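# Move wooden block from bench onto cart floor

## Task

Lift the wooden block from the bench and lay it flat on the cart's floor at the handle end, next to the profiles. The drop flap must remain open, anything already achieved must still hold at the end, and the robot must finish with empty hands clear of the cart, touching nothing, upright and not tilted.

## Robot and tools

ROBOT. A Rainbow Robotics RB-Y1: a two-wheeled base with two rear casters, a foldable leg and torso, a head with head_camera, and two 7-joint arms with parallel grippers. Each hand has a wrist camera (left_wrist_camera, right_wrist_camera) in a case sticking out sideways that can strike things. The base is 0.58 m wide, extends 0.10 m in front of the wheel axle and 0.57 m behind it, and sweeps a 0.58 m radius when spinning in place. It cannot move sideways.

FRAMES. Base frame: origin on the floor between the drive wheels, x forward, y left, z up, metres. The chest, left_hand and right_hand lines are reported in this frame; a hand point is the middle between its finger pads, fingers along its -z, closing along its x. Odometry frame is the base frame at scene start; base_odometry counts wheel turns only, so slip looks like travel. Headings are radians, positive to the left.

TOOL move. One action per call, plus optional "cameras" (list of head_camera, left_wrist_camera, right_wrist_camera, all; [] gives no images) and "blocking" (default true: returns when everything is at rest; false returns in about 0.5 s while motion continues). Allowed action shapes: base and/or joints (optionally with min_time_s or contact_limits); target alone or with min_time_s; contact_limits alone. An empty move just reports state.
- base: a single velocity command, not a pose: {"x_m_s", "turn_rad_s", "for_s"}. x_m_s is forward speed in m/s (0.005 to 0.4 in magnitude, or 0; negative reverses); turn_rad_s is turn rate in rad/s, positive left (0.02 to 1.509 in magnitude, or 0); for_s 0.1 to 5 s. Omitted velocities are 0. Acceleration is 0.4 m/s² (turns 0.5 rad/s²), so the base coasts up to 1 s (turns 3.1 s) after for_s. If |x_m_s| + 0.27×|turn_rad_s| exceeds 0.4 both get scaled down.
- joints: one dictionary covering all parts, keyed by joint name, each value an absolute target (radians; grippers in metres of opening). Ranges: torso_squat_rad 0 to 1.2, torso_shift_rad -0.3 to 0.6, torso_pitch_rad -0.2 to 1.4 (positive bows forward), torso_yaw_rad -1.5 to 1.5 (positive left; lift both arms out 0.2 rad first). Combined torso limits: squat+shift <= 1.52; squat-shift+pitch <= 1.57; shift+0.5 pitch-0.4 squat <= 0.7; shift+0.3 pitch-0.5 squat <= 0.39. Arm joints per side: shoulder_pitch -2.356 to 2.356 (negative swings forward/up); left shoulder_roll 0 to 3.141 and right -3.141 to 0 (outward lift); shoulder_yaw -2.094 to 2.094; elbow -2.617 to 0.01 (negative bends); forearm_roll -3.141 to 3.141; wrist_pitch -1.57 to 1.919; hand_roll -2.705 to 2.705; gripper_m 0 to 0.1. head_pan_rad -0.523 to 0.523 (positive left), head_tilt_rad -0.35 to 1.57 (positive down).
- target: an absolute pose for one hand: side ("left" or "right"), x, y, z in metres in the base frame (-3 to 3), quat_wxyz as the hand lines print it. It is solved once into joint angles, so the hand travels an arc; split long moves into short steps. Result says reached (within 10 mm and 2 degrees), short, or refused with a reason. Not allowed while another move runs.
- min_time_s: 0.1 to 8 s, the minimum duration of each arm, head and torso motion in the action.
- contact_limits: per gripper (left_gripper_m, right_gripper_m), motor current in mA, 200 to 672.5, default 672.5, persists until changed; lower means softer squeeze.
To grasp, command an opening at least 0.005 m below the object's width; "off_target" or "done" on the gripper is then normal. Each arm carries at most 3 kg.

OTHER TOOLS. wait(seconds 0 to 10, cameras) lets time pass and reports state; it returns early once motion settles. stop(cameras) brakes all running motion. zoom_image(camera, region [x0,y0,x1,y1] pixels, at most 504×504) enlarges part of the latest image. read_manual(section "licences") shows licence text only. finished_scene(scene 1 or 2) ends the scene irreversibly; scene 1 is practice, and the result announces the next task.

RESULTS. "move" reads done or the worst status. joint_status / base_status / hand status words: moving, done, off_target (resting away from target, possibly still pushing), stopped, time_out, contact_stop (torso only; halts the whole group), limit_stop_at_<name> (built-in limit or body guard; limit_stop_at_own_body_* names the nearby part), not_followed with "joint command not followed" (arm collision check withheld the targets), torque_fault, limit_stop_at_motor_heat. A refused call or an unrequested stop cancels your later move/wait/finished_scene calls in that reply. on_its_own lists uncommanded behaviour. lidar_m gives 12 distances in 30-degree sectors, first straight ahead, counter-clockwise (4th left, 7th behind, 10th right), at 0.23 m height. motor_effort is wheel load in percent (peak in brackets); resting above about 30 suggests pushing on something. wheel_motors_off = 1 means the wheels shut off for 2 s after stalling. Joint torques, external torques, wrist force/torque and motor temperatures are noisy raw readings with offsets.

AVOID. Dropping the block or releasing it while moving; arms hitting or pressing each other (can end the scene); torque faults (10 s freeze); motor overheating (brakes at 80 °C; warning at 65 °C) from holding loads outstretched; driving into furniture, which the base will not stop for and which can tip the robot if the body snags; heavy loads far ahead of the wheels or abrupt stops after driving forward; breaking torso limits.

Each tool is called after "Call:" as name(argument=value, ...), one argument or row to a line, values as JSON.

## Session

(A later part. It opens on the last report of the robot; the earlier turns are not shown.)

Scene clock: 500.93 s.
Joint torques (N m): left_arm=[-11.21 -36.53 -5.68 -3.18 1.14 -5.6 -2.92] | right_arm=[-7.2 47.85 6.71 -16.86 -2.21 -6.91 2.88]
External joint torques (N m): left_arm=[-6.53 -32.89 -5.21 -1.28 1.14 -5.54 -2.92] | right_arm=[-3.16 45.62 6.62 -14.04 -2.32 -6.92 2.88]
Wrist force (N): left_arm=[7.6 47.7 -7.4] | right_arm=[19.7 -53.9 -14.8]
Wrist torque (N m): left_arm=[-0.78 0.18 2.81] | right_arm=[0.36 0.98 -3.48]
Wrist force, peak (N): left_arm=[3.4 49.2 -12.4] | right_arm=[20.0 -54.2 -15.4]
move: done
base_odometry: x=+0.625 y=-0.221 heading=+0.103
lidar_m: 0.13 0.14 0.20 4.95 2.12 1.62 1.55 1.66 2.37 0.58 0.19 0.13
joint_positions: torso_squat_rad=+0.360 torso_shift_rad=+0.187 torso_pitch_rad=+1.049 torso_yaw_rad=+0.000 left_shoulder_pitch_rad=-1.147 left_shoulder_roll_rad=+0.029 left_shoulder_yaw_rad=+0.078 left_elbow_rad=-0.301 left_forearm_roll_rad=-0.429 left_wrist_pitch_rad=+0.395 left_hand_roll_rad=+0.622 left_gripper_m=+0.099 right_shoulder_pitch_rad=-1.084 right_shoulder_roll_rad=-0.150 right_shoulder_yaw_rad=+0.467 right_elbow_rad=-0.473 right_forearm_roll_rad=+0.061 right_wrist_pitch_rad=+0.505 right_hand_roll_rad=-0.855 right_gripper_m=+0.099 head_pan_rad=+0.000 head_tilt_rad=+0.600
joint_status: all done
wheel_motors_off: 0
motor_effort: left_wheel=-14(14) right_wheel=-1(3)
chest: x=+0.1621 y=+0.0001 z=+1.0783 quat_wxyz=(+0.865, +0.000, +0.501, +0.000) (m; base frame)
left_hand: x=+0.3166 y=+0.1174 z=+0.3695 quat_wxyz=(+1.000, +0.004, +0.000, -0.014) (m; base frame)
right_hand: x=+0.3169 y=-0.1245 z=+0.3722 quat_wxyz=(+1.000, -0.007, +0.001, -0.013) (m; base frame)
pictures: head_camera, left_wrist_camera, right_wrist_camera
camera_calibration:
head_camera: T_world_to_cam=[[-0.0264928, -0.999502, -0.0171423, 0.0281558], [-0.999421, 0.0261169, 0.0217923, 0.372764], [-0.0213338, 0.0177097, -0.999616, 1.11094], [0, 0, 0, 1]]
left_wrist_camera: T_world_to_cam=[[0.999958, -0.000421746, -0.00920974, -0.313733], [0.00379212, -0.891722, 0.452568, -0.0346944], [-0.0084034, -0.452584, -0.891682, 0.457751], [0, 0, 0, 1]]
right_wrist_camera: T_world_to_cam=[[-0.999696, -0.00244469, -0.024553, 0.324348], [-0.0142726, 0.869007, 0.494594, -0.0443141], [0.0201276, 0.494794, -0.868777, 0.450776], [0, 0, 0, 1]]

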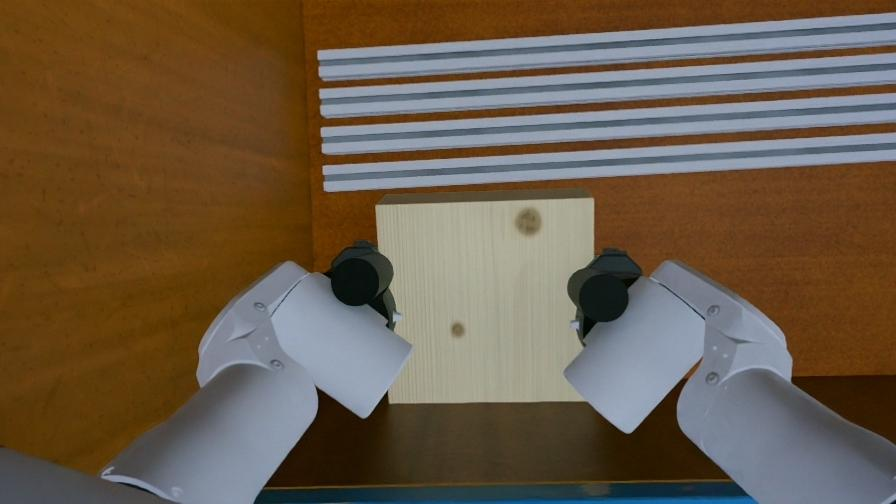

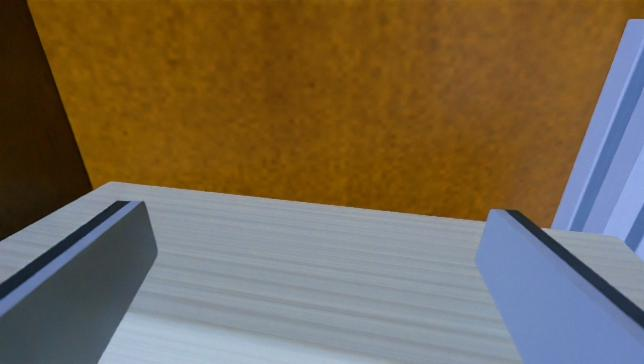

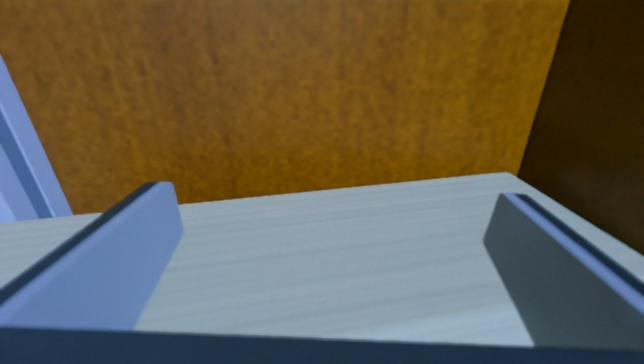

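Call:
move(
  joints={"torso_squat_rad": 0.42, "torso_shift_rad": 0.2},
  min_time_s=2,
)

Scene clock: 505.53 s.
Joint torques (N m): left_arm=[-11.31 -36.41 -6.23 -3.15 1.26 -5.63 -2.92] | right_arm=[-12.35 45.4 6.52 -19.21 -2.19 -8.43 2.12]
External joint torques (N m): left_arm=[-6.65 -32.77 -5.76 -1.24 1.26 -5.57 -2.92] | right_arm=[-8.35 43.16 6.41 -16.41 -2.3 -8.44 2.12]
Wrist force (N): left_arm=[7.8 47.5 -10.0] | right_arm=[6.8 -49.9 -13.7]
Wrist torque (N m): left_arm=[-0.76 0.37 2.76] | right_arm=[0.24 1.45 -1.99]
Wrist force, peak (N): left_arm=[7.0 49.3 -7.3] | right_arm=[20.3 -54.2 -15.0]
move: done
base_odometry: x=+0.625 y=-0.221 heading=+0.103
lidar_m: 0.13 0.13 0.21 4.94 2.11 1.63 1.55 1.64 2.40 0.58 0.18 0.14
joint_positions: torso_squat_rad=+0.420 torso_shift_rad=+0.200 torso_pitch_rad=+1.050 torso_yaw_rad=+0.000 left_shoulder_pitch_rad=-1.147 left_shoulder_roll_rad=+0.029 left_shoulder_yaw_rad=+0.078 left_elbow_rad=-0.301 left_forearm_roll_rad=-0.429 left_wrist_pitch_rad=+0.395 left_hand_roll_rad=+0.622 left_gripper_m=+0.099 right_shoulder_pitch_rad=-1.083 right_shoulder_roll_rad=-0.150 right_shoulder_yaw_rad=+0.467 right_elbow_rad=-0.473 right_forearm_roll_rad=+0.061 right_wrist_pitch_rad=+0.505 right_hand_roll_rad=-0.855 right_gripper_m=+0.099 head_pan_rad=+0.000 head_tilt_rad=+0.600
joint_status: all done
wheel_motors_off: 0
motor_effort: left_wheel=-14(15) right_wheel=+0(4)
chest: x=+0.1674 y=+0.0001 z=+1.0609 quat_wxyz=(+0.865, +0.000, +0.501, +0.000) (m; base frame)
left_hand: x=+0.3216 y=+0.1174 z=+0.3521 quat_wxyz=(+1.000, +0.004, +0.000, -0.014) (m; base frame)
right_hand: x=+0.3207 y=-0.1246 z=+0.3547 quat_wxyz=(+1.000, -0.007, +0.002, -0.013) (m; base frame)
pictures: head_camera, left_wrist_camera, right_wrist_camera
camera_calibration:
head_camera: T_world_to_cam=[[-0.0264988, -0.999502, -0.017133, 0.0279867], [-0.999414, 0.0261173, 0.0221185, 0.37804], [-0.02166, 0.0177091, -0.999609, 1.09374], [0, 0, 0, 1]]
left_wrist_camera: T_world_to_cam=[[0.999954, -0.000412721, -0.00960973, -0.318728], [0.0039809, -0.891737, 0.452536, -0.0268627], [-0.00875612, -0.452554, -0.891694, 0.442377], [0, 0, 0, 1]]
right_wrist_camera: T_world_to_cam=[[-0.999748, -0.0024972, -0.0223291, 0.326995], [-0.0132092, 0.869244, 0.494206, -0.035636], [0.0181753, 0.494377, -0.869058, 0.436185], [0, 0, 0, 1]]

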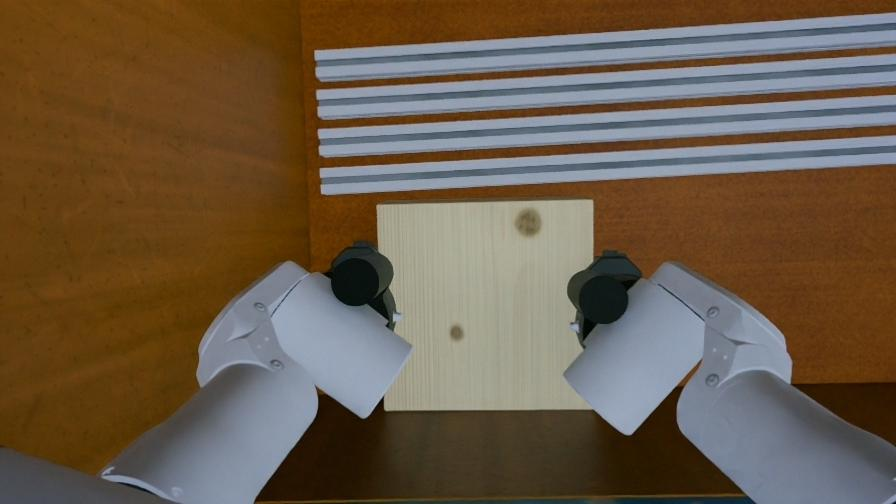

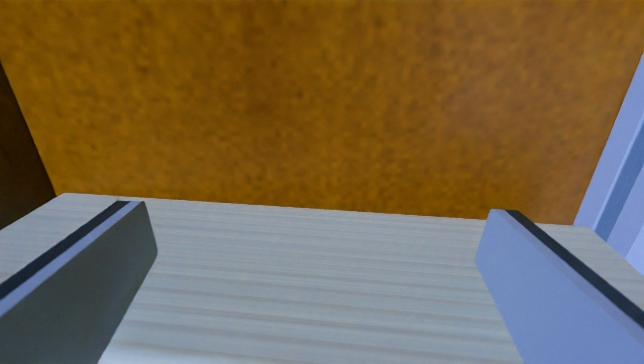

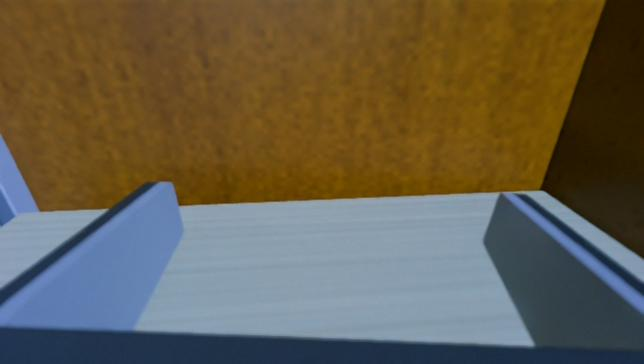

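Call:
move(
  joints={"torso_squat_rad": 0.46, "torso_shift_rad": 0.21},
  min_time_s=2,
)

Scene clock: 508.40 s.
Joint torques (N m): left_arm=[-10.12 -36.33 -6 -2.84 1.28 -5.36 -2.47] | right_arm=[-16.27 42.75 5.18 -20.6 -3.51 -9.31 0.06]
External joint torques (N m): left_arm=[-5.44 -32.69 -5.53 -0.93 1.27 -5.3 -2.47] | right_arm=[-12.28 40.5 5.07 -17.81 -3.63 -9.32 0.06]
Wrist force (N): left_arm=[9.0 46.5 -12.1] | right_arm=[3.3 -50.6 5.7]
Wrist torque (N m): left_arm=[-0.64 0.88 2.25] | right_arm=[0.30 1.89 0.01]
Wrist force, peak (N): left_arm=[9.2 46.9 -13.4] | right_arm=[7.0 -50.3 -14.8]
move: done
base_odometry: x=+0.625 y=-0.221 heading=+0.103
lidar_m: 0.11 0.14 0.20 4.95 2.11 1.63 1.54 1.66 2.38 0.59 0.19 0.13
joint_positions: torso_squat_rad=+0.460 torso_shift_rad=+0.210 torso_pitch_rad=+1.050 torso_yaw_rad=+0.000 left_shoulder_pitch_rad=-1.147 left_shoulder_roll_rad=+0.029 left_shoulder_yaw_rad=+0.078 left_elbow_rad=-0.301 left_forearm_roll_rad=-0.429 left_wrist_pitch_rad=+0.395 left_hand_roll_rad=+0.622 left_gripper_m=+0.099 right_shoulder_pitch_rad=-1.082 right_shoulder_roll_rad=-0.149 right_shoulder_yaw_rad=+0.467 right_elbow_rad=-0.472 right_forearm_roll_rad=+0.061 right_wrist_pitch_rad=+0.505 right_hand_roll_rad=-0.854 right_gripper_m=+0.099 head_pan_rad=+0.000 head_tilt_rad=+0.600
joint_status: all done
wheel_motors_off: 0
motor_effort: left_wheel=-13(15) right_wheel=+0(3)
chest: x=+0.1710 y=+0.0001 z=+1.0481 quat_wxyz=(+0.865, +0.000, +0.501, +0.000) (m; base frame)
left_hand: x=+0.3257 y=+0.1173 z=+0.3393 quat_wxyz=(+1.000, +0.004, +0.000, -0.014) (m; base frame)
right_hand: x=+0.3236 y=-0.1245 z=+0.3418 quat_wxyz=(+1.000, -0.007, +0.002, -0.013) (m; base frame)
pictures: head_camera, left_wrist_camera, right_wrist_camera
camera_calibration:
head_camera: T_world_to_cam=[[-0.0264811, -0.999503, -0.0171264, 0.0278571], [-0.999421, 0.0261054, 0.0218007, 0.382287], [-0.0213428, 0.0176938, -0.999616, 1.08091], [0, 0, 0, 1]]
left_wrist_camera: T_world_to_cam=[[0.99996, -0.000558919, -0.00894275, -0.323128], [0.00354979, -0.891676, 0.45266, -0.0210674], [-0.00822704, -0.452673, -0.891639, 0.430797], [0, 0, 0, 1]]
right_wrist_camera: T_world_to_cam=[[-0.999767, -0.00347893, -0.021283, 0.329151], [-0.0135429, 0.869312, 0.494078, -0.0291536], [0.0167827, 0.494252, -0.869157, 0.425336], [0, 0, 0, 1]]

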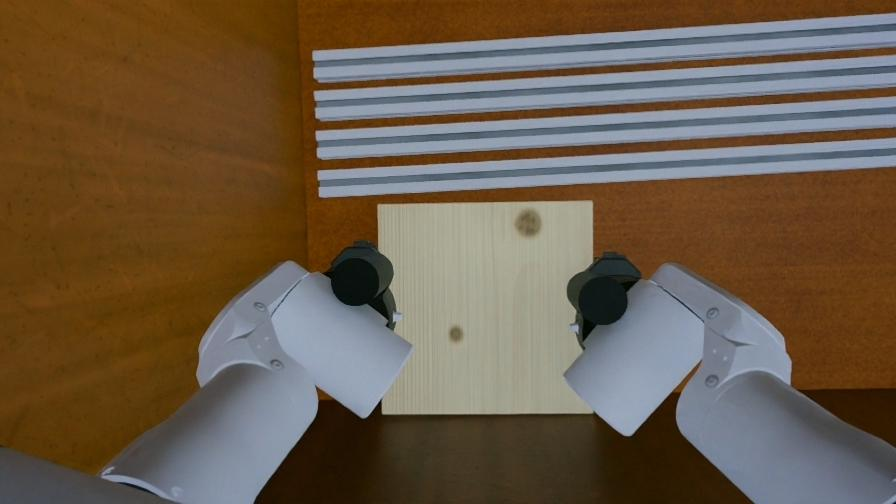

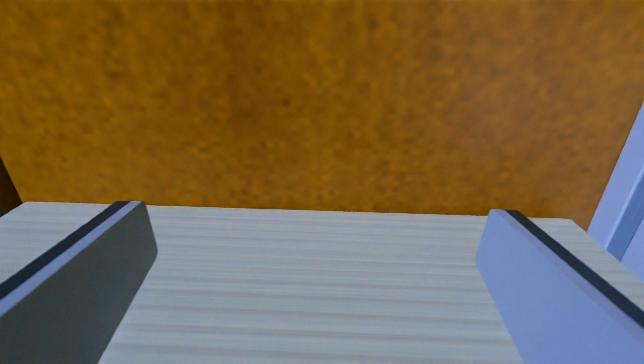

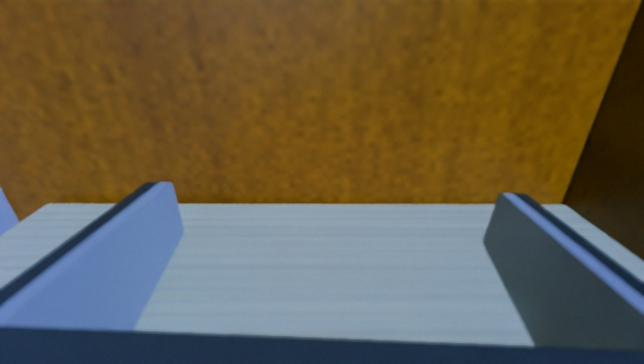

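Call:
move(
  joints={"torso_squat_rad": 0.485, "torso_shift_rad": 0.218},
  min_time_s=2,
)

Scene clock: 511.23 s.
Joint torques (N m): left_arm=[-12.23 -37.68 -4.98 -4.13 3.51 -7.64 -0.53] | right_arm=[-16.18 42.47 4.26 -20.95 -4.45 -10.89 -0.82]
External joint torques (N m): left_arm=[-7.5 -34.07 -4.51 -2.2 3.51 -7.57 -0.53] | right_arm=[-12.14 40.24 4.16 -18.14 -4.57 -10.9 -0.82]
Wrist force (N): left_arm=[-1.2 59.7 32.7] | right_arm=[-6.2 -62.0 39.6]
Wrist torque (N m): left_arm=[-1.71 -0.05 0.28] | right_arm=[1.31 0.26 0.33]
Wrist force, peak (N): left_arm=[-0.9 60.0 33.6] | right_arm=[-6.6 -62.3 39.9]
move: done
base_odometry: x=+0.625 y=-0.221 heading=+0.103
lidar_m: 0.13 0.14 0.21 4.95 2.11 1.62 1.54 1.66 2.39 0.59 0.19 0.14
joint_positions: torso_squat_rad=+0.485 torso_shift_rad=+0.217 torso_pitch_rad=+1.047 torso_yaw_rad=+0.000 left_shoulder_pitch_rad=-1.146 left_shoulder_roll_rad=+0.029 left_shoulder_yaw_rad=+0.077 left_elbow_rad=-0.301 left_forearm_roll_rad=-0.429 left_wrist_pitch_rad=+0.395 left_hand_roll_rad=+0.621 left_gripper_m=+0.099 right_shoulder_pitch_rad=-1.082 right_shoulder_roll_rad=-0.149 right_shoulder_yaw_rad=+0.467 right_elbow_rad=-0.472 right_forearm_roll_rad=+0.062 right_wrist_pitch_rad=+0.506 right_hand_roll_rad=-0.854 right_gripper_m=+0.099 head_pan_rad=+0.000 head_tilt_rad=+0.600
joint_status: all done
wheel_motors_off: 0
motor_effort: left_wheel=-11(14) right_wheel=-2(3)
chest: x=+0.1732 y=+0.0001 z=+1.0399 quat_wxyz=(+0.866, +0.000, +0.500, +0.000) (m; base frame)
left_hand: x=+0.3290 y=+0.1177 z=+0.3314 quat_wxyz=(+1.000, +0.004, -0.001, -0.014) (m; base frame)
right_hand: x=+0.3272 y=-0.1246 z=+0.3339 quat_wxyz=(+1.000, -0.008, +0.001, -0.013) (m; base frame)
pictures: head_camera, left_wrist_camera, right_wrist_camera
camera_calibration:
head_camera: T_world_to_cam=[[-0.026452, -0.999504, -0.0170788, 0.0277441], [-0.999467, 0.0261166, 0.0195735, 0.386977], [-0.0191178, 0.0175874, -0.999663, 1.07246], [0, 0, 0, 1]]
left_wrist_camera: T_world_to_cam=[[0.999969, -0.00174321, -0.00762194, -0.326823], [0.00188899, -0.892088, 0.451857, -0.0162657], [-0.00758713, -0.451857, -0.892058, 0.423779], [0, 0, 0, 1]]
right_wrist_camera: T_world_to_cam=[[-0.999722, -0.00421271, -0.0231941, 0.333133], [-0.015117, 0.869529, 0.493651, -0.0244876], [0.0180883, 0.493864, -0.869351, 0.418111], [0, 0, 0, 1]]

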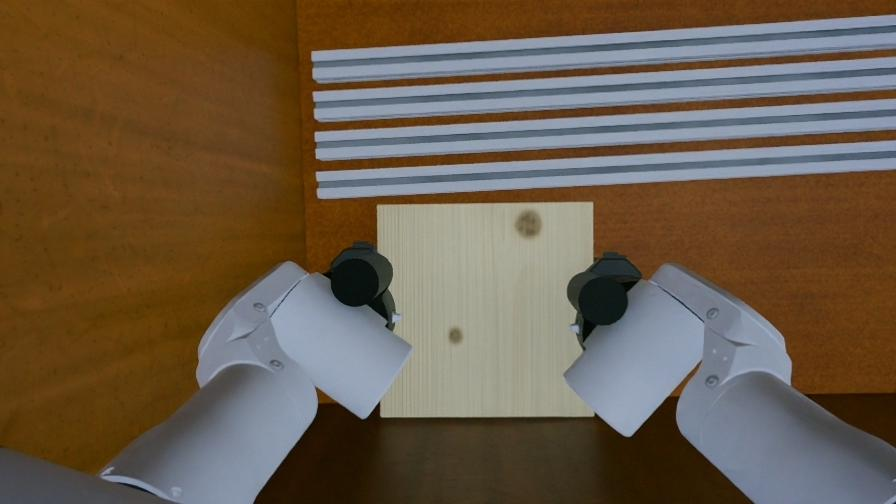

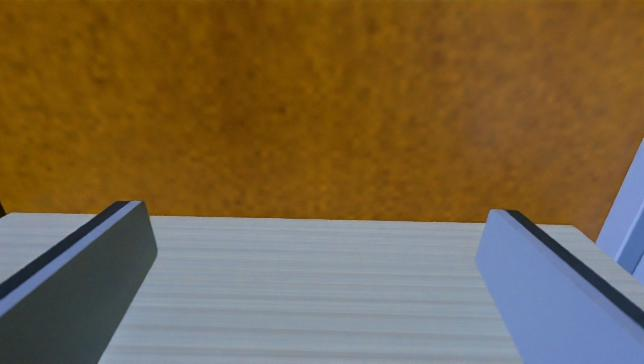

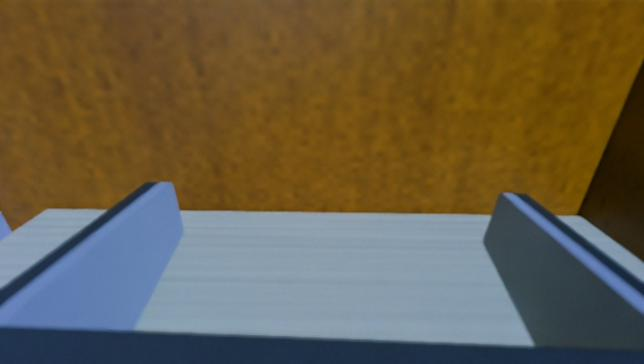

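Call:
move(
  joints={"torso_squat_rad": 0.474, "torso_shift_rad": 0.214},
  min_time_s=1,
  cameras=[],
)

Call:
move(
  target={"side": "left", "x": 0.327, "y": 0.117, "z": 0.336, "quat_wxyz": [0.99989, 0, 0, -0.014]},
  min_time_s=0.7,
  cameras=[],
)

Call:
move(
  target={"side": "right", "x": 0.325, "y": -0.1225, "z": 0.338, "quat_wxyz": [0.9999, 0, 0, -0.0125]},
  min_time_s=0.7,
)

Scene clock: 513.87 s.
Wrist force, peak (N): left_arm=[-0.4 60.2 33.4] | right_arm=[-6.0 -62.6 40.0]
move: done
joint_status: all done
wheel_motors_off: 0
motor_effort: left_wheel=-11(11) right_wheel=-1(2)
pictures: none

Scene clock: 514.90 s.
Wrist force, peak (N): left_arm=[9.0 52.5 -13.1] | right_arm=[7.8 -50.5 -21.6]
move: done
joint_status: all done
wheel_motors_off: 0
motor_effort: left_wheel=-11(12) right_wheel=+0(3)
left_hand_status: reached (checked arc, planned for 0.7 s): 6 mm and 0.9 deg off.
pictures: none

Scene clock: 515.93 s.
Joint torques (N m): left_arm=[-8.94 -25.69 -3.64 -3.2 2.28 -3.31 -0.91] | right_arm=[-6.46 20.15 2.18 -11.18 -1.9 -3.25 0.61]
External joint torques (N m): left_arm=[-4.57 -22.11 -3.08 -1 2.27 -3.26 -0.91] | right_arm=[-2.75 18.09 2.09 -8.25 -2.01 -3.25 0.61]
Wrist force (N): left_arm=[5.9 30.2 -17.5] | right_arm=[2.9 -21.1 -12.5]
Wrist torque (N m): left_arm=[-0.51 0.40 0.70] | right_arm=[-0.03 0.22 -0.57]
Wrist force, peak (N): left_arm=[6.6 38.8 -15.6] | right_arm=[3.4 -37.8 -17.4]
move: done
base_odometry: x=+0.625 y=-0.221 heading=+0.103
lidar_m: 0.13 0.14 0.20 4.96 2.11 1.62 1.55 1.64 2.37 0.59 0.19 0.14
joint_positions: torso_squat_rad=+0.474 torso_shift_rad=+0.214 torso_pitch_rad=+1.050 torso_yaw_rad=+0.000 left_shoulder_pitch_rad=-1.111 left_shoulder_roll_rad=+0.028 left_shoulder_yaw_rad=+0.084 left_elbow_rad=-0.374 left_forearm_roll_rad=-0.400 left_wrist_pitch_rad=+0.434 left_hand_roll_rad=+0.573 left_gripper_m=+0.099 right_shoulder_pitch_rad=-1.060 right_shoulder_roll_rad=-0.163 right_shoulder_yaw_rad=+0.467 right_elbow_rad=-0.515 right_forearm_roll_rad=+0.052 right_wrist_pitch_rad=+0.515 right_hand_roll_rad=-0.841 right_gripper_m=+0.099 head_pan_rad=+0.000 head_tilt_rad=+0.600
joint_status: all done
wheel_motors_off: 0
motor_effort: left_wheel=-10(12) right_wheel=+0(3)
chest: x=+0.1728 y=+0.0001 z=+1.0430 quat_wxyz=(+0.865, +0.000, +0.501, +0.000) (m; base frame)
left_hand: x=+0.3273 y=+0.1214 z=+0.3348 quat_wxyz=(+1.000, +0.007, +0.002, -0.013) (m; base frame)
right_hand: x=+0.3247 y=-0.1265 z=+0.3372 quat_wxyz=(+1.000, -0.004, +0.001, -0.013) (m; base frame)
right_hand_status: reached (checked arc, planned for 0.7 s): 4 mm and 0.5 deg off.
pictures: head_camera, left_wrist_camera, right_wrist_camera
camera_calibration:
head_camera: T_world_to_cam=[[-0.0263586, -0.999504, -0.0172525, 0.0279521], [-0.999407, 0.025966, 0.0225982, 0.383385], [-0.022139, 0.0178379, -0.999596, 1.07598], [0, 0, 0, 1]]
left_wrist_camera: T_world_to_cam=[[0.999914, 0.000369937, -0.0131413, -0.323432], [0.00620544, -0.894518, 0.446988, -0.0140608], [-0.0115897, -0.447031, -0.894443, 0.430054], [0, 0, 0, 1]]
right_wrist_camera: T_world_to_cam=[[-0.999706, -0.00396787, -0.0239146, 0.330923], [-0.0153779, 0.866412, 0.499093, -0.0266271], [0.0187395, 0.499314, -0.866218, 0.421377], [0, 0, 0, 1]]

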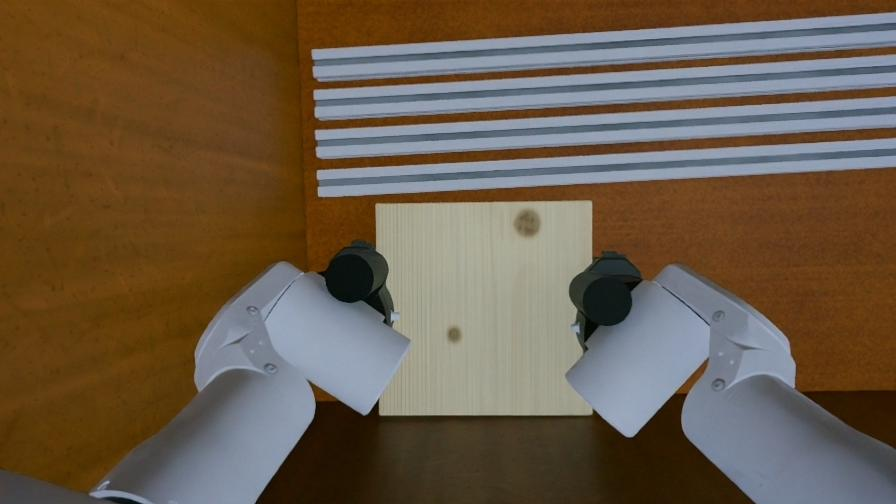

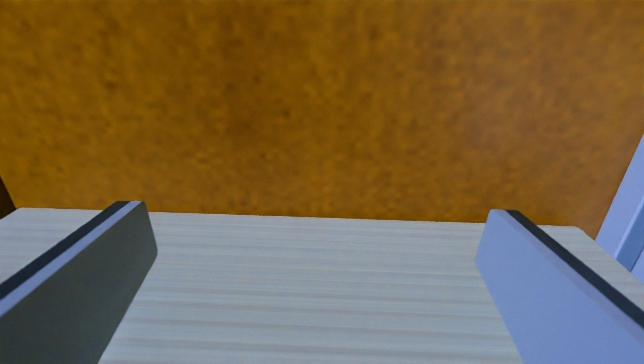

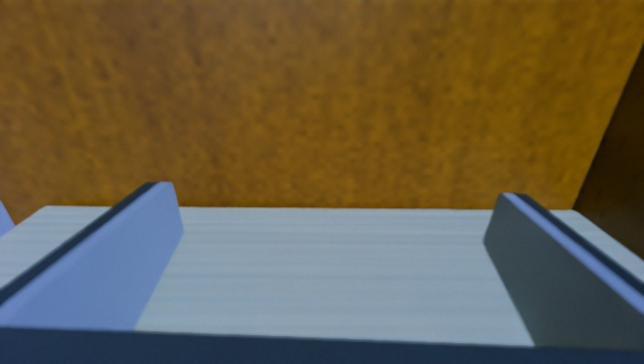

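Call:
move(
  joints={"torso_squat_rad": 0.479, "torso_shift_rad": 0.215},
  min_time_s=1,
  cameras=[],
)

Call:
move(
  target={"side": "left", "x": 0.327, "y": 0.123, "z": 0.334, "quat_wxyz": [0.99989, 0, 0, -0.014]},
  min_time_s=0.7,
  cameras=[],
)

Call:
move(
  target={"side": "right", "x": 0.325, "y": -0.132, "z": 0.337, "quat_wxyz": [0.9999, 0, 0, -0.0125]},
  min_time_s=0.7,
)

Scene clock: 520.17 s.
Wrist force, peak (N): left_arm=[5.3 30.5 -18.0] | right_arm=[0.9 -24.6 12.7]
move: done
joint_status: all done
wheel_motors_off: 0
motor_effort: left_wheel=-10(11) right_wheel=-1(3)
pictures: none

Scene clock: 521.20 s.
Wrist force, peak (N): left_arm=[2.7 31.9 -2.2] | right_arm=[1.0 -24.4 12.5]
move: done
joint_status: all done
wheel_motors_off: 0
motor_effort: left_wheel=-10(12) right_wheel=+0(2)
left_hand_status: reached (checked arc, planned for 0.7 s): 1 mm and 0.4 deg off.
pictures: none

Scene clock: 522.23 s.
Joint torques (N m): left_arm=[-3.72 -8.73 -0.45 -1.83 0.66 -0.61 -0.45] | right_arm=[-2.05 0.96 -2.01 -3.62 -0.46 0.1 0.1]
External joint torques (N m): left_arm=[0.41 -5.28 0.15 0.53 0.65 -0.54 -0.45] | right_arm=[1.41 -0.74 -2.07 -0.58 -0.57 0.11 0.1]
Wrist force (N): left_arm=[3.4 4.6 -7.1] | right_arm=[-0.2 2.4 -4.3]
Wrist torque (N m): left_arm=[-0.21 0.16 0.28] | right_arm=[-0.27 0.07 -0.12]
Wrist force, peak (N): left_arm=[3.6 8.4 -7.8] | right_arm=[1.1 -19.7 7.1]
move: done
base_odometry: x=+0.625 y=-0.221 heading=+0.103
lidar_m: 0.12 0.13 0.20 4.94 2.12 1.63 1.55 1.65 2.39 0.57 0.19 0.14
joint_positions: torso_squat_rad=+0.479 torso_shift_rad=+0.215 torso_pitch_rad=+1.050 torso_yaw_rad=+0.000 left_shoulder_pitch_rad=-1.087 left_shoulder_roll_rad=+0.031 left_shoulder_yaw_rad=+0.088 left_elbow_rad=-0.414 left_forearm_roll_rad=-0.367 left_wrist_pitch_rad=+0.440 left_hand_roll_rad=+0.528 left_gripper_m=+0.099 right_shoulder_pitch_rad=-1.038 right_shoulder_roll_rad=-0.182 right_shoulder_yaw_rad=+0.466 right_elbow_rad=-0.555 right_forearm_roll_rad=+0.030 right_wrist_pitch_rad=+0.521 right_hand_roll_rad=-0.815 right_gripper_m=+0.099 head_pan_rad=+0.000 head_tilt_rad=+0.600
joint_status: all done
wheel_motors_off: 0
motor_effort: left_wheel=-11(12) right_wheel=+0(3)
chest: x=+0.1728 y=+0.0001 z=+1.0415 quat_wxyz=(+0.865, +0.000, +0.501, +0.000) (m; base frame)
left_hand: x=+0.3273 y=+0.1238 z=+0.3333 quat_wxyz=(+1.000, +0.003, +0.000, -0.014) (m; base frame)
right_hand: x=+0.3250 y=-0.1314 z=+0.3363 quat_wxyz=(+1.000, -0.001, +0.000, -0.012) (m; base frame)
right_hand_status: reached (checked arc, planned for 0.7 s): 1 mm and 0.1 deg off.
pictures: head_camera, left_wrist_camera, right_wrist_camera
camera_calibration:
head_camera: T_world_to_cam=[[-0.0263669, -0.999504, -0.017236, 0.0279093], [-0.999421, 0.0259863, 0.0219484, 0.384059], [-0.0214896, 0.0178047, -0.999611, 1.07438], [0, 0, 0, 1]]
left_wrist_camera: T_world_to_cam=[[0.999954, -0.000684551, -0.00952058, -0.324601], [0.00370793, -0.891234, 0.453529, -0.0130539], [-0.00879553, -0.453543, -0.891191, 0.428584], [0, 0, 0, 1]]
right_wrist_camera: T_world_to_cam=[[-0.999649, -0.00478495, -0.0260482, 0.331784], [-0.0172839, 0.863088, 0.504758, -0.0236132], [0.0200666, 0.505032, -0.862868, 0.422191], [0, 0, 0, 1]]

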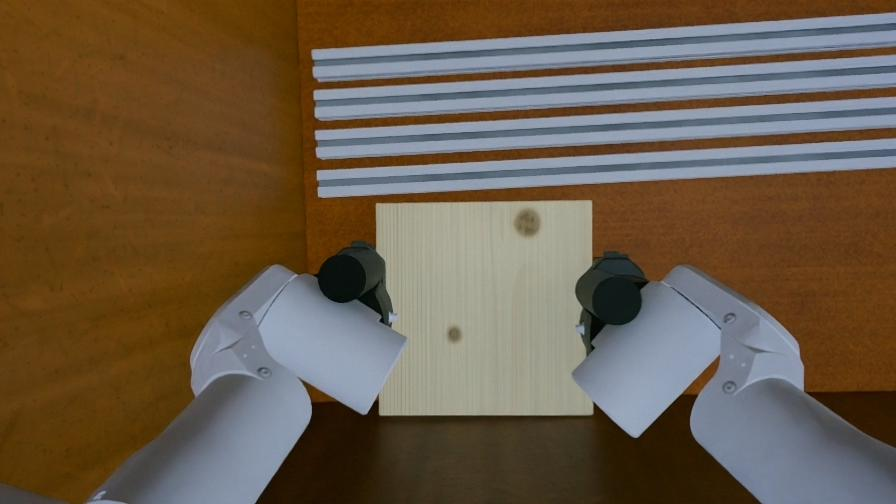

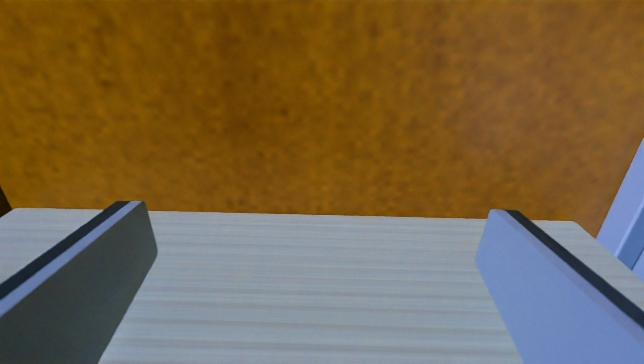

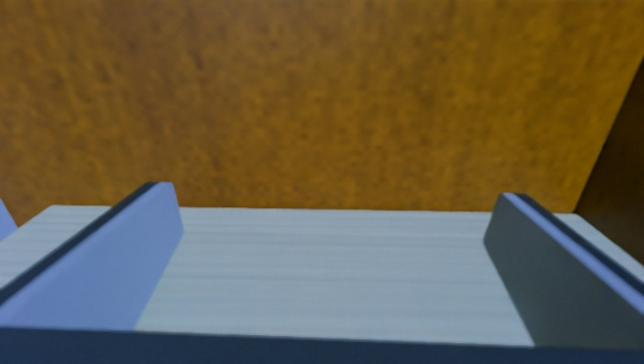

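Call:
move(
  target={"side": "right", "x": 0.325, "y": -0.15, "z": 0.34, "quat_wxyz": [0.9999, 0, 0, -0.0125]},
  min_time_s=1,
  cameras=[],
)

Call:
move(
  target={"side": "left", "x": 0.327, "y": 0.136, "z": 0.337, "quat_wxyz": [0.99989, 0, 0, -0.014]},
  min_time_s=1,
)

Scene clock: 527.27 s.
Wrist force, peak (N): left_arm=[3.7 5.5 -8.4] | right_arm=[-0.4 2.6 -5.5]
move: done
joint_status: all done
wheel_motors_off: 0
motor_effort: left_wheel=-10(11) right_wheel=+0(2)
right_hand_status: reached (checked arc, planned for 1.0 s): 1 mm and 0.1 deg off.
pictures: none

Scene clock: 528.60 s.
Joint torques (N m): left_arm=[2.34 3.61 3.6 -0.63 -0.51 1.15 0.47] | right_arm=[-1.14 -0.1 -2.2 -3.67 -0.26 0.17 0.24]
External joint torques (N m): left_arm=[5.64 6.55 4.29 2.41 -0.52 1.26 0.47] | right_arm=[1.59 -0.74 -2.09 -0.36 -0.38 0.19 0.24]
Wrist force (N): left_arm=[2.1 -11.2 -6.8] | right_arm=[-0.2 2.5 -4.7]
Wrist torque (N m): left_arm=[0.65 0.15 -0.37] | right_arm=[-0.28 0.07 -0.09]
Wrist force, peak (N): left_arm=[5.5 -21.5 -6.1] | right_arm=[-0.5 2.9 -4.9]
move: done
base_odometry: x=+0.625 y=-0.221 heading=+0.103
lidar_m: 0.12 0.14 0.23 4.94 2.12 1.63 1.55 1.65 2.37 0.60 0.20 0.14
joint_positions: torso_squat_rad=+0.479 torso_shift_rad=+0.215 torso_pitch_rad=+1.050 torso_yaw_rad=+0.000 left_shoulder_pitch_rad=-1.001 left_shoulder_roll_rad=+0.036 left_shoulder_yaw_rad=+0.097 left_elbow_rad=-0.578 left_forearm_roll_rad=-0.278 left_wrist_pitch_rad=+0.504 left_hand_roll_rad=+0.400 left_gripper_m=+0.099 right_shoulder_pitch_rad=-0.979 right_shoulder_roll_rad=-0.236 right_shoulder_yaw_rad=+0.459 right_elbow_rad=-0.668 right_forearm_roll_rad=-0.018 right_wrist_pitch_rad=+0.557 right_hand_roll_rad=-0.761 right_gripper_m=+0.099 head_pan_rad=+0.000 head_tilt_rad=+0.600
joint_status: all done
wheel_motors_off: 0
motor_effort: left_wheel=-13(13) right_wheel=+4(4)
chest: x=+0.1728 y=+0.0001 z=+1.0415 quat_wxyz=(+0.865, +0.000, +0.501, +0.000) (m; base frame)
left_hand: x=+0.3279 y=+0.1337 z=+0.3371 quat_wxyz=(+1.000, +0.000, -0.001, -0.015) (m; base frame)
left_hand_status: reached (checked arc, planned for 1.0 s): 2 mm and 0.1 deg off.
right_hand: x=+0.3250 y=-0.1498 z=+0.3392 quat_wxyz=(+1.000, -0.001, +0.000, -0.012) (m; base frame)
pictures: head_camera, left_wrist_camera, right_wrist_camera
camera_calibration:
head_camera: T_world_to_cam=[[-0.0266481, -0.999501, -0.0169697, 0.0276464], [-0.999412, 0.0262716, 0.0220395, 0.383987], [-0.0215827, 0.0175471, -0.999613, 1.07438], [0, 0, 0, 1]]
left_wrist_camera: T_world_to_cam=[[0.99997, -0.00228135, -0.00733853, -0.325664], [0.00135063, -0.887886, 0.460061, -0.00776652], [-0.00756534, -0.460057, -0.887857, 0.435795], [0, 0, 0, 1]]
right_wrist_camera: T_world_to_cam=[[-0.999665, -0.00437753, -0.0254912, 0.331651], [-0.0166638, 0.862766, 0.505329, -0.00967935], [0.0197808, 0.505585, -0.86255, 0.434117], [0, 0, 0, 1]]

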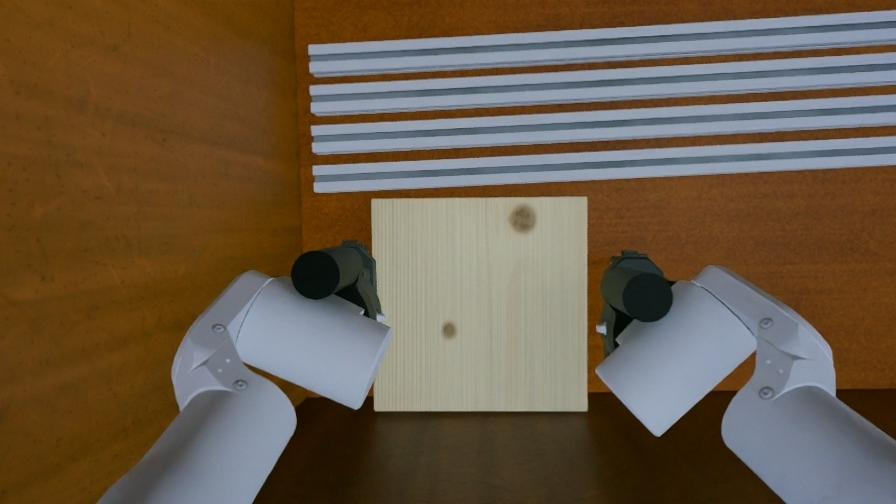

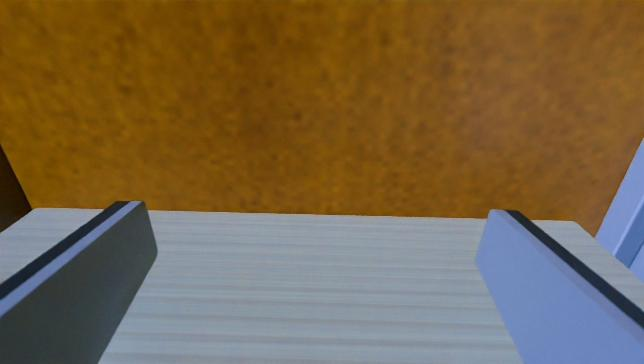

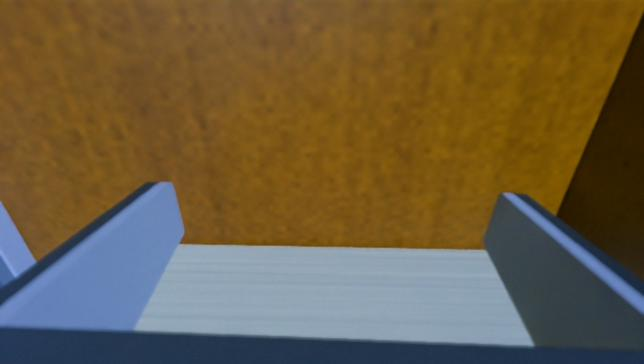

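Call:
move(
  target={"side": "left", "x": 0.327, "y": 0.130, "z": 0.337, "quat_wxyz": [0.99989, 0, 0, -0.014]},
  min_time_s=1,
  cameras=["left_wrist_camera"],
)

Scene clock: 530.97 s.
Joint torques (N m): left_arm=[-4.32 -4.66 0.16 -1.84 -0.25 -0.7 0.33] | right_arm=[-1.23 -0.49 -2.08 -3.73 -0.36 0.3 0.25]
External joint torques (N m): left_arm=[-0.94 -1.42 0.89 1.14 -0.26 -0.61 0.33] | right_arm=[1.51 -1.14 -1.98 -0.41 -0.49 0.32 0.25]
Wrist force (N): left_arm=[0.3 1.2 -8.6] | right_arm=[-0.2 2.5 -5.0]
Wrist torque (N m): left_arm=[-0.35 0.11 0.08] | right_arm=[-0.27 0.07 -0.09]
Wrist force, peak (N): left_arm=[3.2 -12.1 -7.2] | right_arm=[0.0 3.2 -5.1]
move: done
base_odometry: x=+0.625 y=-0.221 heading=+0.103
lidar_m: 0.13 0.14 0.20 4.94 2.12 1.62 1.55 1.65 2.37 0.60 0.20 0.14
joint_positions: torso_squat_rad=+0.479 torso_shift_rad=+0.215 torso_pitch_rad=+1.050 torso_yaw_rad=+0.000 left_shoulder_pitch_rad=-1.007 left_shoulder_roll_rad=+0.030 left_shoulder_yaw_rad=+0.098 left_elbow_rad=-0.567 left_forearm_roll_rad=-0.294 left_wrist_pitch_rad=+0.503 left_hand_roll_rad=+0.417 left_gripper_m=+0.099 right_shoulder_pitch_rad=-0.979 right_shoulder_roll_rad=-0.236 right_shoulder_yaw_rad=+0.459 right_elbow_rad=-0.668 right_forearm_roll_rad=-0.018 right_wrist_pitch_rad=+0.557 right_hand_roll_rad=-0.761 right_gripper_m=+0.099 head_pan_rad=+0.000 head_tilt_rad=+0.600
joint_status: all done
wheel_motors_off: 0
motor_effort: left_wheel=-12(13) right_wheel=+2(4)
chest: x=+0.1728 y=+0.0001 z=+1.0415 quat_wxyz=(+0.865, +0.000, +0.501, +0.000) (m; base frame)
left_hand: x=+0.3270 y=+0.1303 z=+0.3372 quat_wxyz=(+1.000, +0.000, +0.000, -0.014) (m; base frame)
left_hand_status: reached (checked arc, planned for 1.0 s): 0 mm and 0.0 deg off.
right_hand: x=+0.3250 y=-0.1496 z=+0.3392 quat_wxyz=(+1.000, -0.001, +0.000, -0.012) (m; base frame)
pictures: left_wrist_camera
camera_calibration:
left_wrist_camera: T_world_to_cam=[[0.99996, -0.00116602, -0.0088692, -0.324368], [0.00303889, -0.888227, 0.459394, -0.0110795], [-0.00841353, -0.459403, -0.888188, 0.434599], [0, 0, 0, 1]]

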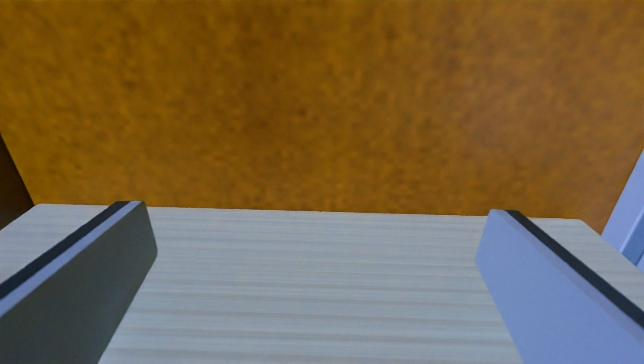

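Call:
move(
  joints={"torso_squat_rad": 0.2, "torso_shift_rad": 0.17},
  min_time_s=2,
)

Scene clock: 533.87 s.
Joint torques (N m): left_arm=[-3.9 -4.74 0.28 -2.2 -0.35 -0.63 0.23] | right_arm=[-1.26 -0.01 -2.25 -3.69 -0.15 0.18 0.28]
External joint torques (N m): left_arm=[-0.52 -1.49 1.01 0.78 -0.36 -0.55 0.23] | right_arm=[1.48 -0.67 -2.15 -0.38 -0.27 0.19 0.28]
Wrist force (N): left_arm=[0.9 0.3 -7.9] | right_arm=[-0.3 2.7 -4.3]
Wrist torque (N m): left_arm=[-0.15 0.21 0.10] | right_arm=[-0.28 0.05 -0.11]
Wrist force, peak (N): left_arm=[1.1 0.6 -8.8] | right_arm=[-0.1 3.0 -5.1]
move: done
base_odometry: x=+0.625 y=-0.221 heading=+0.103
lidar_m: 0.13 0.14 0.21 4.93 2.11 1.62 1.55 1.64 2.37 0.59 0.19 0.15
joint_positions: torso_squat_rad=+0.200 torso_shift_rad=+0.170 torso_pitch_rad=+1.050 torso_yaw_rad=+0.000 left_shoulder_pitch_rad=-1.007 left_shoulder_roll_rad=+0.030 left_shoulder_yaw_rad=+0.098 left_elbow_rad=-0.567 left_forearm_roll_rad=-0.294 left_wrist_pitch_rad=+0.503 left_hand_roll_rad=+0.417 left_gripper_m=+0.099 right_shoulder_pitch_rad=-0.979 right_shoulder_roll_rad=-0.236 right_shoulder_yaw_rad=+0.459 right_elbow_rad=-0.668 right_forearm_roll_rad=-0.018 right_wrist_pitch_rad=+0.557 right_hand_roll_rad=-0.761 right_gripper_m=+0.099 head_pan_rad=+0.000 head_tilt_rad=+0.600
joint_status: all done
wheel_motors_off: 0
motor_effort: left_wheel=-9(13) right_wheel=+1(4)
chest: x=+0.1565 y=+0.0001 z=+1.1106 quat_wxyz=(+0.865, +0.000, +0.501, +0.000) (m; base frame)
left_hand: x=+0.3104 y=+0.1303 z=+0.4063 quat_wxyz=(+1.000, +0.000, +0.000, -0.014) (m; base frame)
right_hand: x=+0.3085 y=-0.1496 z=+0.4083 quat_wxyz=(+1.000, -0.001, +0.001, -0.012) (m; base frame)
pictures: head_camera, left_wrist_camera, right_wrist_camera
camera_calibration:
head_camera: T_world_to_cam=[[-0.0265244, -0.9995, -0.0171867, 0.0286126], [-0.999409, 0.0261379, 0.0223338, 0.36578], [-0.0218734, 0.017769, -0.999603, 1.14319], [0, 0, 0, 1]]
left_wrist_camera: T_world_to_cam=[[0.999958, -0.00118449, -0.00912521, -0.30711], [0.00314025, -0.888219, 0.459409, -0.0428261], [-0.00864935, -0.459419, -0.888178, 0.495914], [0, 0, 0, 1]]
right_wrist_camera: T_world_to_cam=[[-0.999672, -0.00450007, -0.0251995, 0.316731], [-0.0166265, 0.86265, 0.505527, -0.0451305], [0.0194634, 0.505781, -0.862443, 0.494017], [0, 0, 0, 1]]

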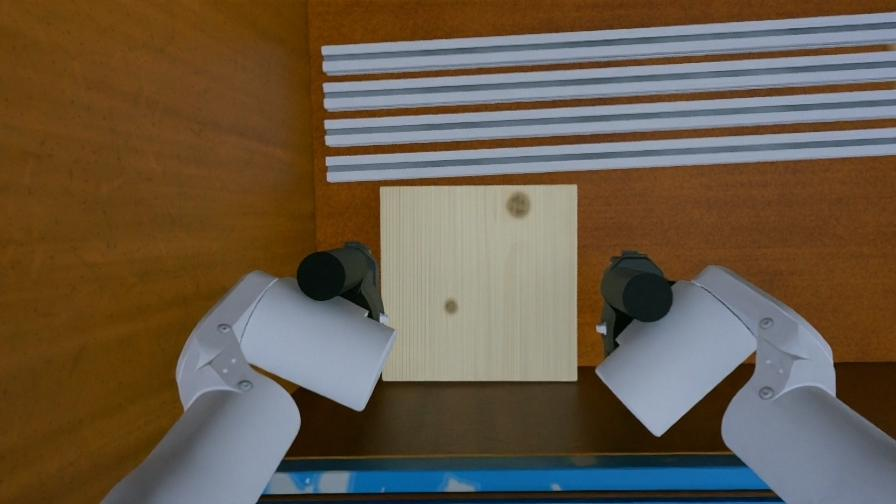

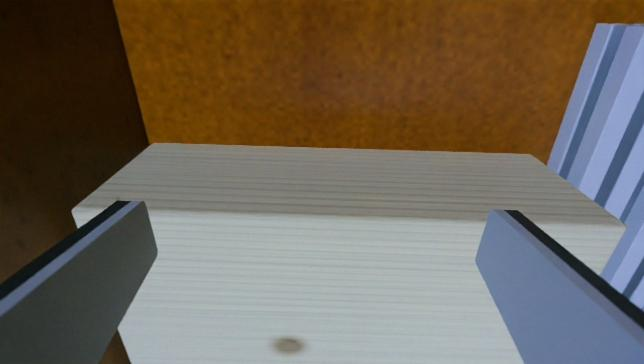

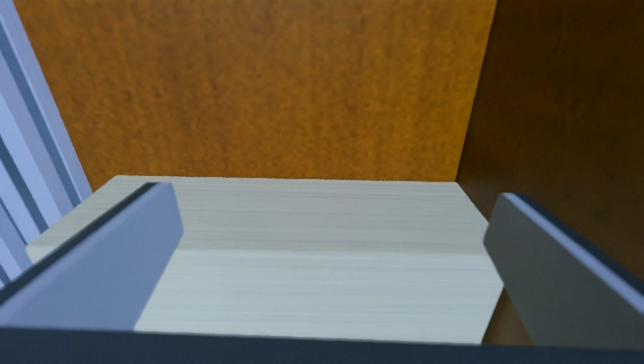

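Call:
move(
  joints={"torso_squat_rad": 0.12, "torso_shift_rad": 0.1, "torso_pitch_rad": 0.75},
  min_time_s=2,
  cameras=[],
)

Call:
move(
  joints={"torso_squat_rad": 0.05, "torso_shift_rad": 0.0, "torso_pitch_rad": 0.3},
  min_time_s=2,
  cameras=["head_camera"],
)

Call:
move(
  base={"x_m_s": -0.2, "for_s": 2.5},
)

Scene clock: 537.77 s.
Wrist force, peak (N): left_arm=[0.7 0.7 -8.9] | right_arm=[0.2 2.9 -4.9]
move: done
joint_status: all done
wheel_motors_off: 0
motor_effort: left_wheel=-9(9) right_wheel=+0(3)
pictures: none

Scene clock: 540.07 s.
Motor temperatures (°C): left_arm=[31 30 31 36 34 33 37] | right_arm=[34 34 31 33 35 38 34]
Wrist force, peak (N): left_arm=[-0.8 0.6 -8.5] | right_arm=[-4.2 2.5 -3.4]
move: done
joint_status: all done
wheel_motors_off: 0
motor_effort: left_wheel=-6(10) right_wheel=-1(3)
pictures: head_camera
camera_calibration:
head_camera: T_world_to_cam=[[-0.00761611, -0.999502, -0.0306288, 0.0434103], [-0.746374, 0.0260661, -0.665016, 0.980281], [0.665484, 0.0177957, -0.7462, 1.07212], [0, 0, 0, 1]]

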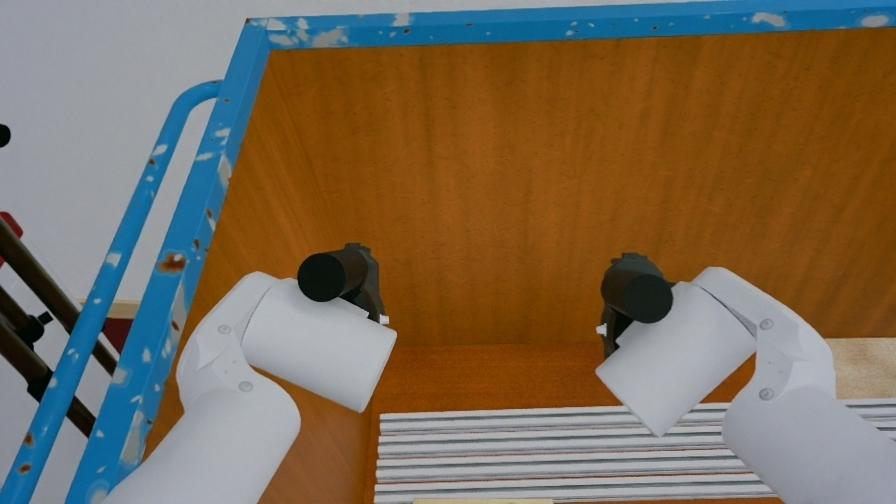

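Scene clock: 543.63 s.
Joint torques (N m): left_arm=[-18.95 1.72 0.71 -8.53 -0.45 -1.5 0.24] | right_arm=[-20.4 -5.16 -3.87 -7.6 0.42 -0.93 0.21]
External joint torques (N m): left_arm=[1.26 -1.32 0.82 0.63 -0.21 -0.21 0.27] | right_arm=[-0.65 -0.31 -1.22 -0.39 -0.23 0.05 0.18]
Wrist force (N): left_arm=[-3.9 0.0 -6.5] | right_arm=[-4.6 2.3 -2.9]
Wrist torque (N m): left_arm=[-0.15 -0.11 0.16] | right_arm=[-0.28 -0.21 -0.08]
Wrist force, peak (N): left_arm=[-4.1 0.3 -7.5] | right_arm=[-4.9 2.9 -3.0]
move: done
base_odometry: x=+0.127 y=-0.272 heading=+0.104
lidar_m: 0.63 0.66 1.77 3.35 1.44 1.11 1.06 1.11 1.62 4.65 0.93 0.66
base_status: done (sent for 2.5 of 2.5 s)
joint_positions: torso_squat_rad=+0.050 torso_shift_rad=+0.000 torso_pitch_rad=+0.300 torso_yaw_rad=+0.000 left_shoulder_pitch_rad=-1.007 left_shoulder_roll_rad=+0.030 left_shoulder_yaw_rad=+0.098 left_elbow_rad=-0.567 left_forearm_roll_rad=-0.294 left_wrist_pitch_rad=+0.503 left_hand_roll_rad=+0.417 left_gripper_m=+0.099 right_shoulder_pitch_rad=-0.979 right_shoulder_roll_rad=-0.236 right_shoulder_yaw_rad=+0.459 right_elbow_rad=-0.668 right_forearm_roll_rad=-0.018 right_wrist_pitch_rad=+0.557 right_hand_roll_rad=-0.761 right_gripper_m=+0.099 head_pan_rad=+0.000 head_tilt_rad=+0.600
wheel_motors_off: 0
motor_effort: left_wheel=+12(29) right_wheel=-12(33)
chest: x=-0.1366 y=+0.0001 z=+1.2752 quat_wxyz=(+0.989, +0.000, +0.149, +0.000) (m; base frame)
left_hand: x=+0.4563 y=+0.1303 z=+0.8650 quat_wxyz=(+0.930, +0.005, -0.366, -0.013) (m; base frame)
right_hand: x=+0.4533 y=-0.1498 z=+0.8650 quat_wxyz=(+0.931, +0.004, -0.366, -0.012) (m; base frame)
pictures: head_camera, left_wrist_camera, right_wrist_camera
camera_calibration:
head_camera: T_world_to_cam=[[-0.00760159, -0.999502, -0.0306243, 0.0434095], [-0.746411, 0.0260513, -0.664975, 0.98025], [0.665442, 0.0178035, -0.746237, 1.07213], [0, 0, 0, 1]]
left_wrist_camera: T_world_to_cam=[[0.73763, -0.00117225, 0.675204, -0.921038], [-0.311038, -0.888167, 0.338253, -0.0059276], [0.599297, -0.45952, -0.655503, 0.425953], [0, 0, 0, 1]]
right_wrist_camera: T_world_to_cam=[[-0.714305, -0.00440482, -0.699821, 0.927207], [-0.356563, 0.862746, 0.358513, 0.00782789], [0.602188, 0.505618, -0.617835, 0.409342], [0, 0, 0, 1]]

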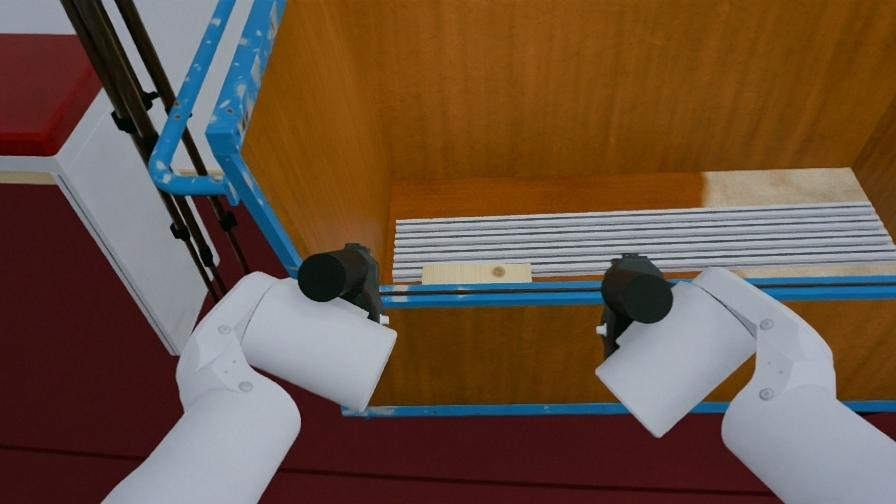

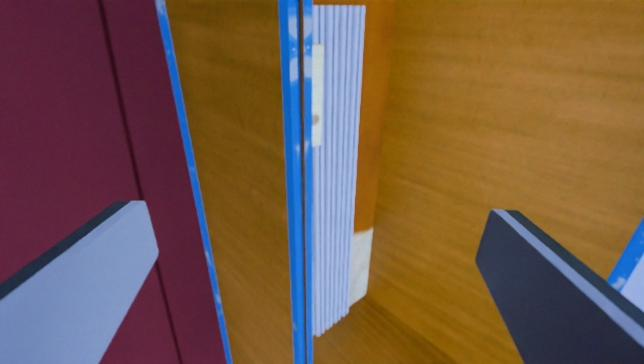

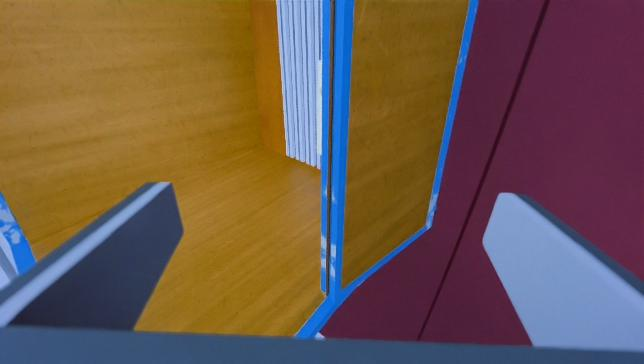

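Call:
finished_scene(
  scene=2,
)

The scene is finished: the task was done.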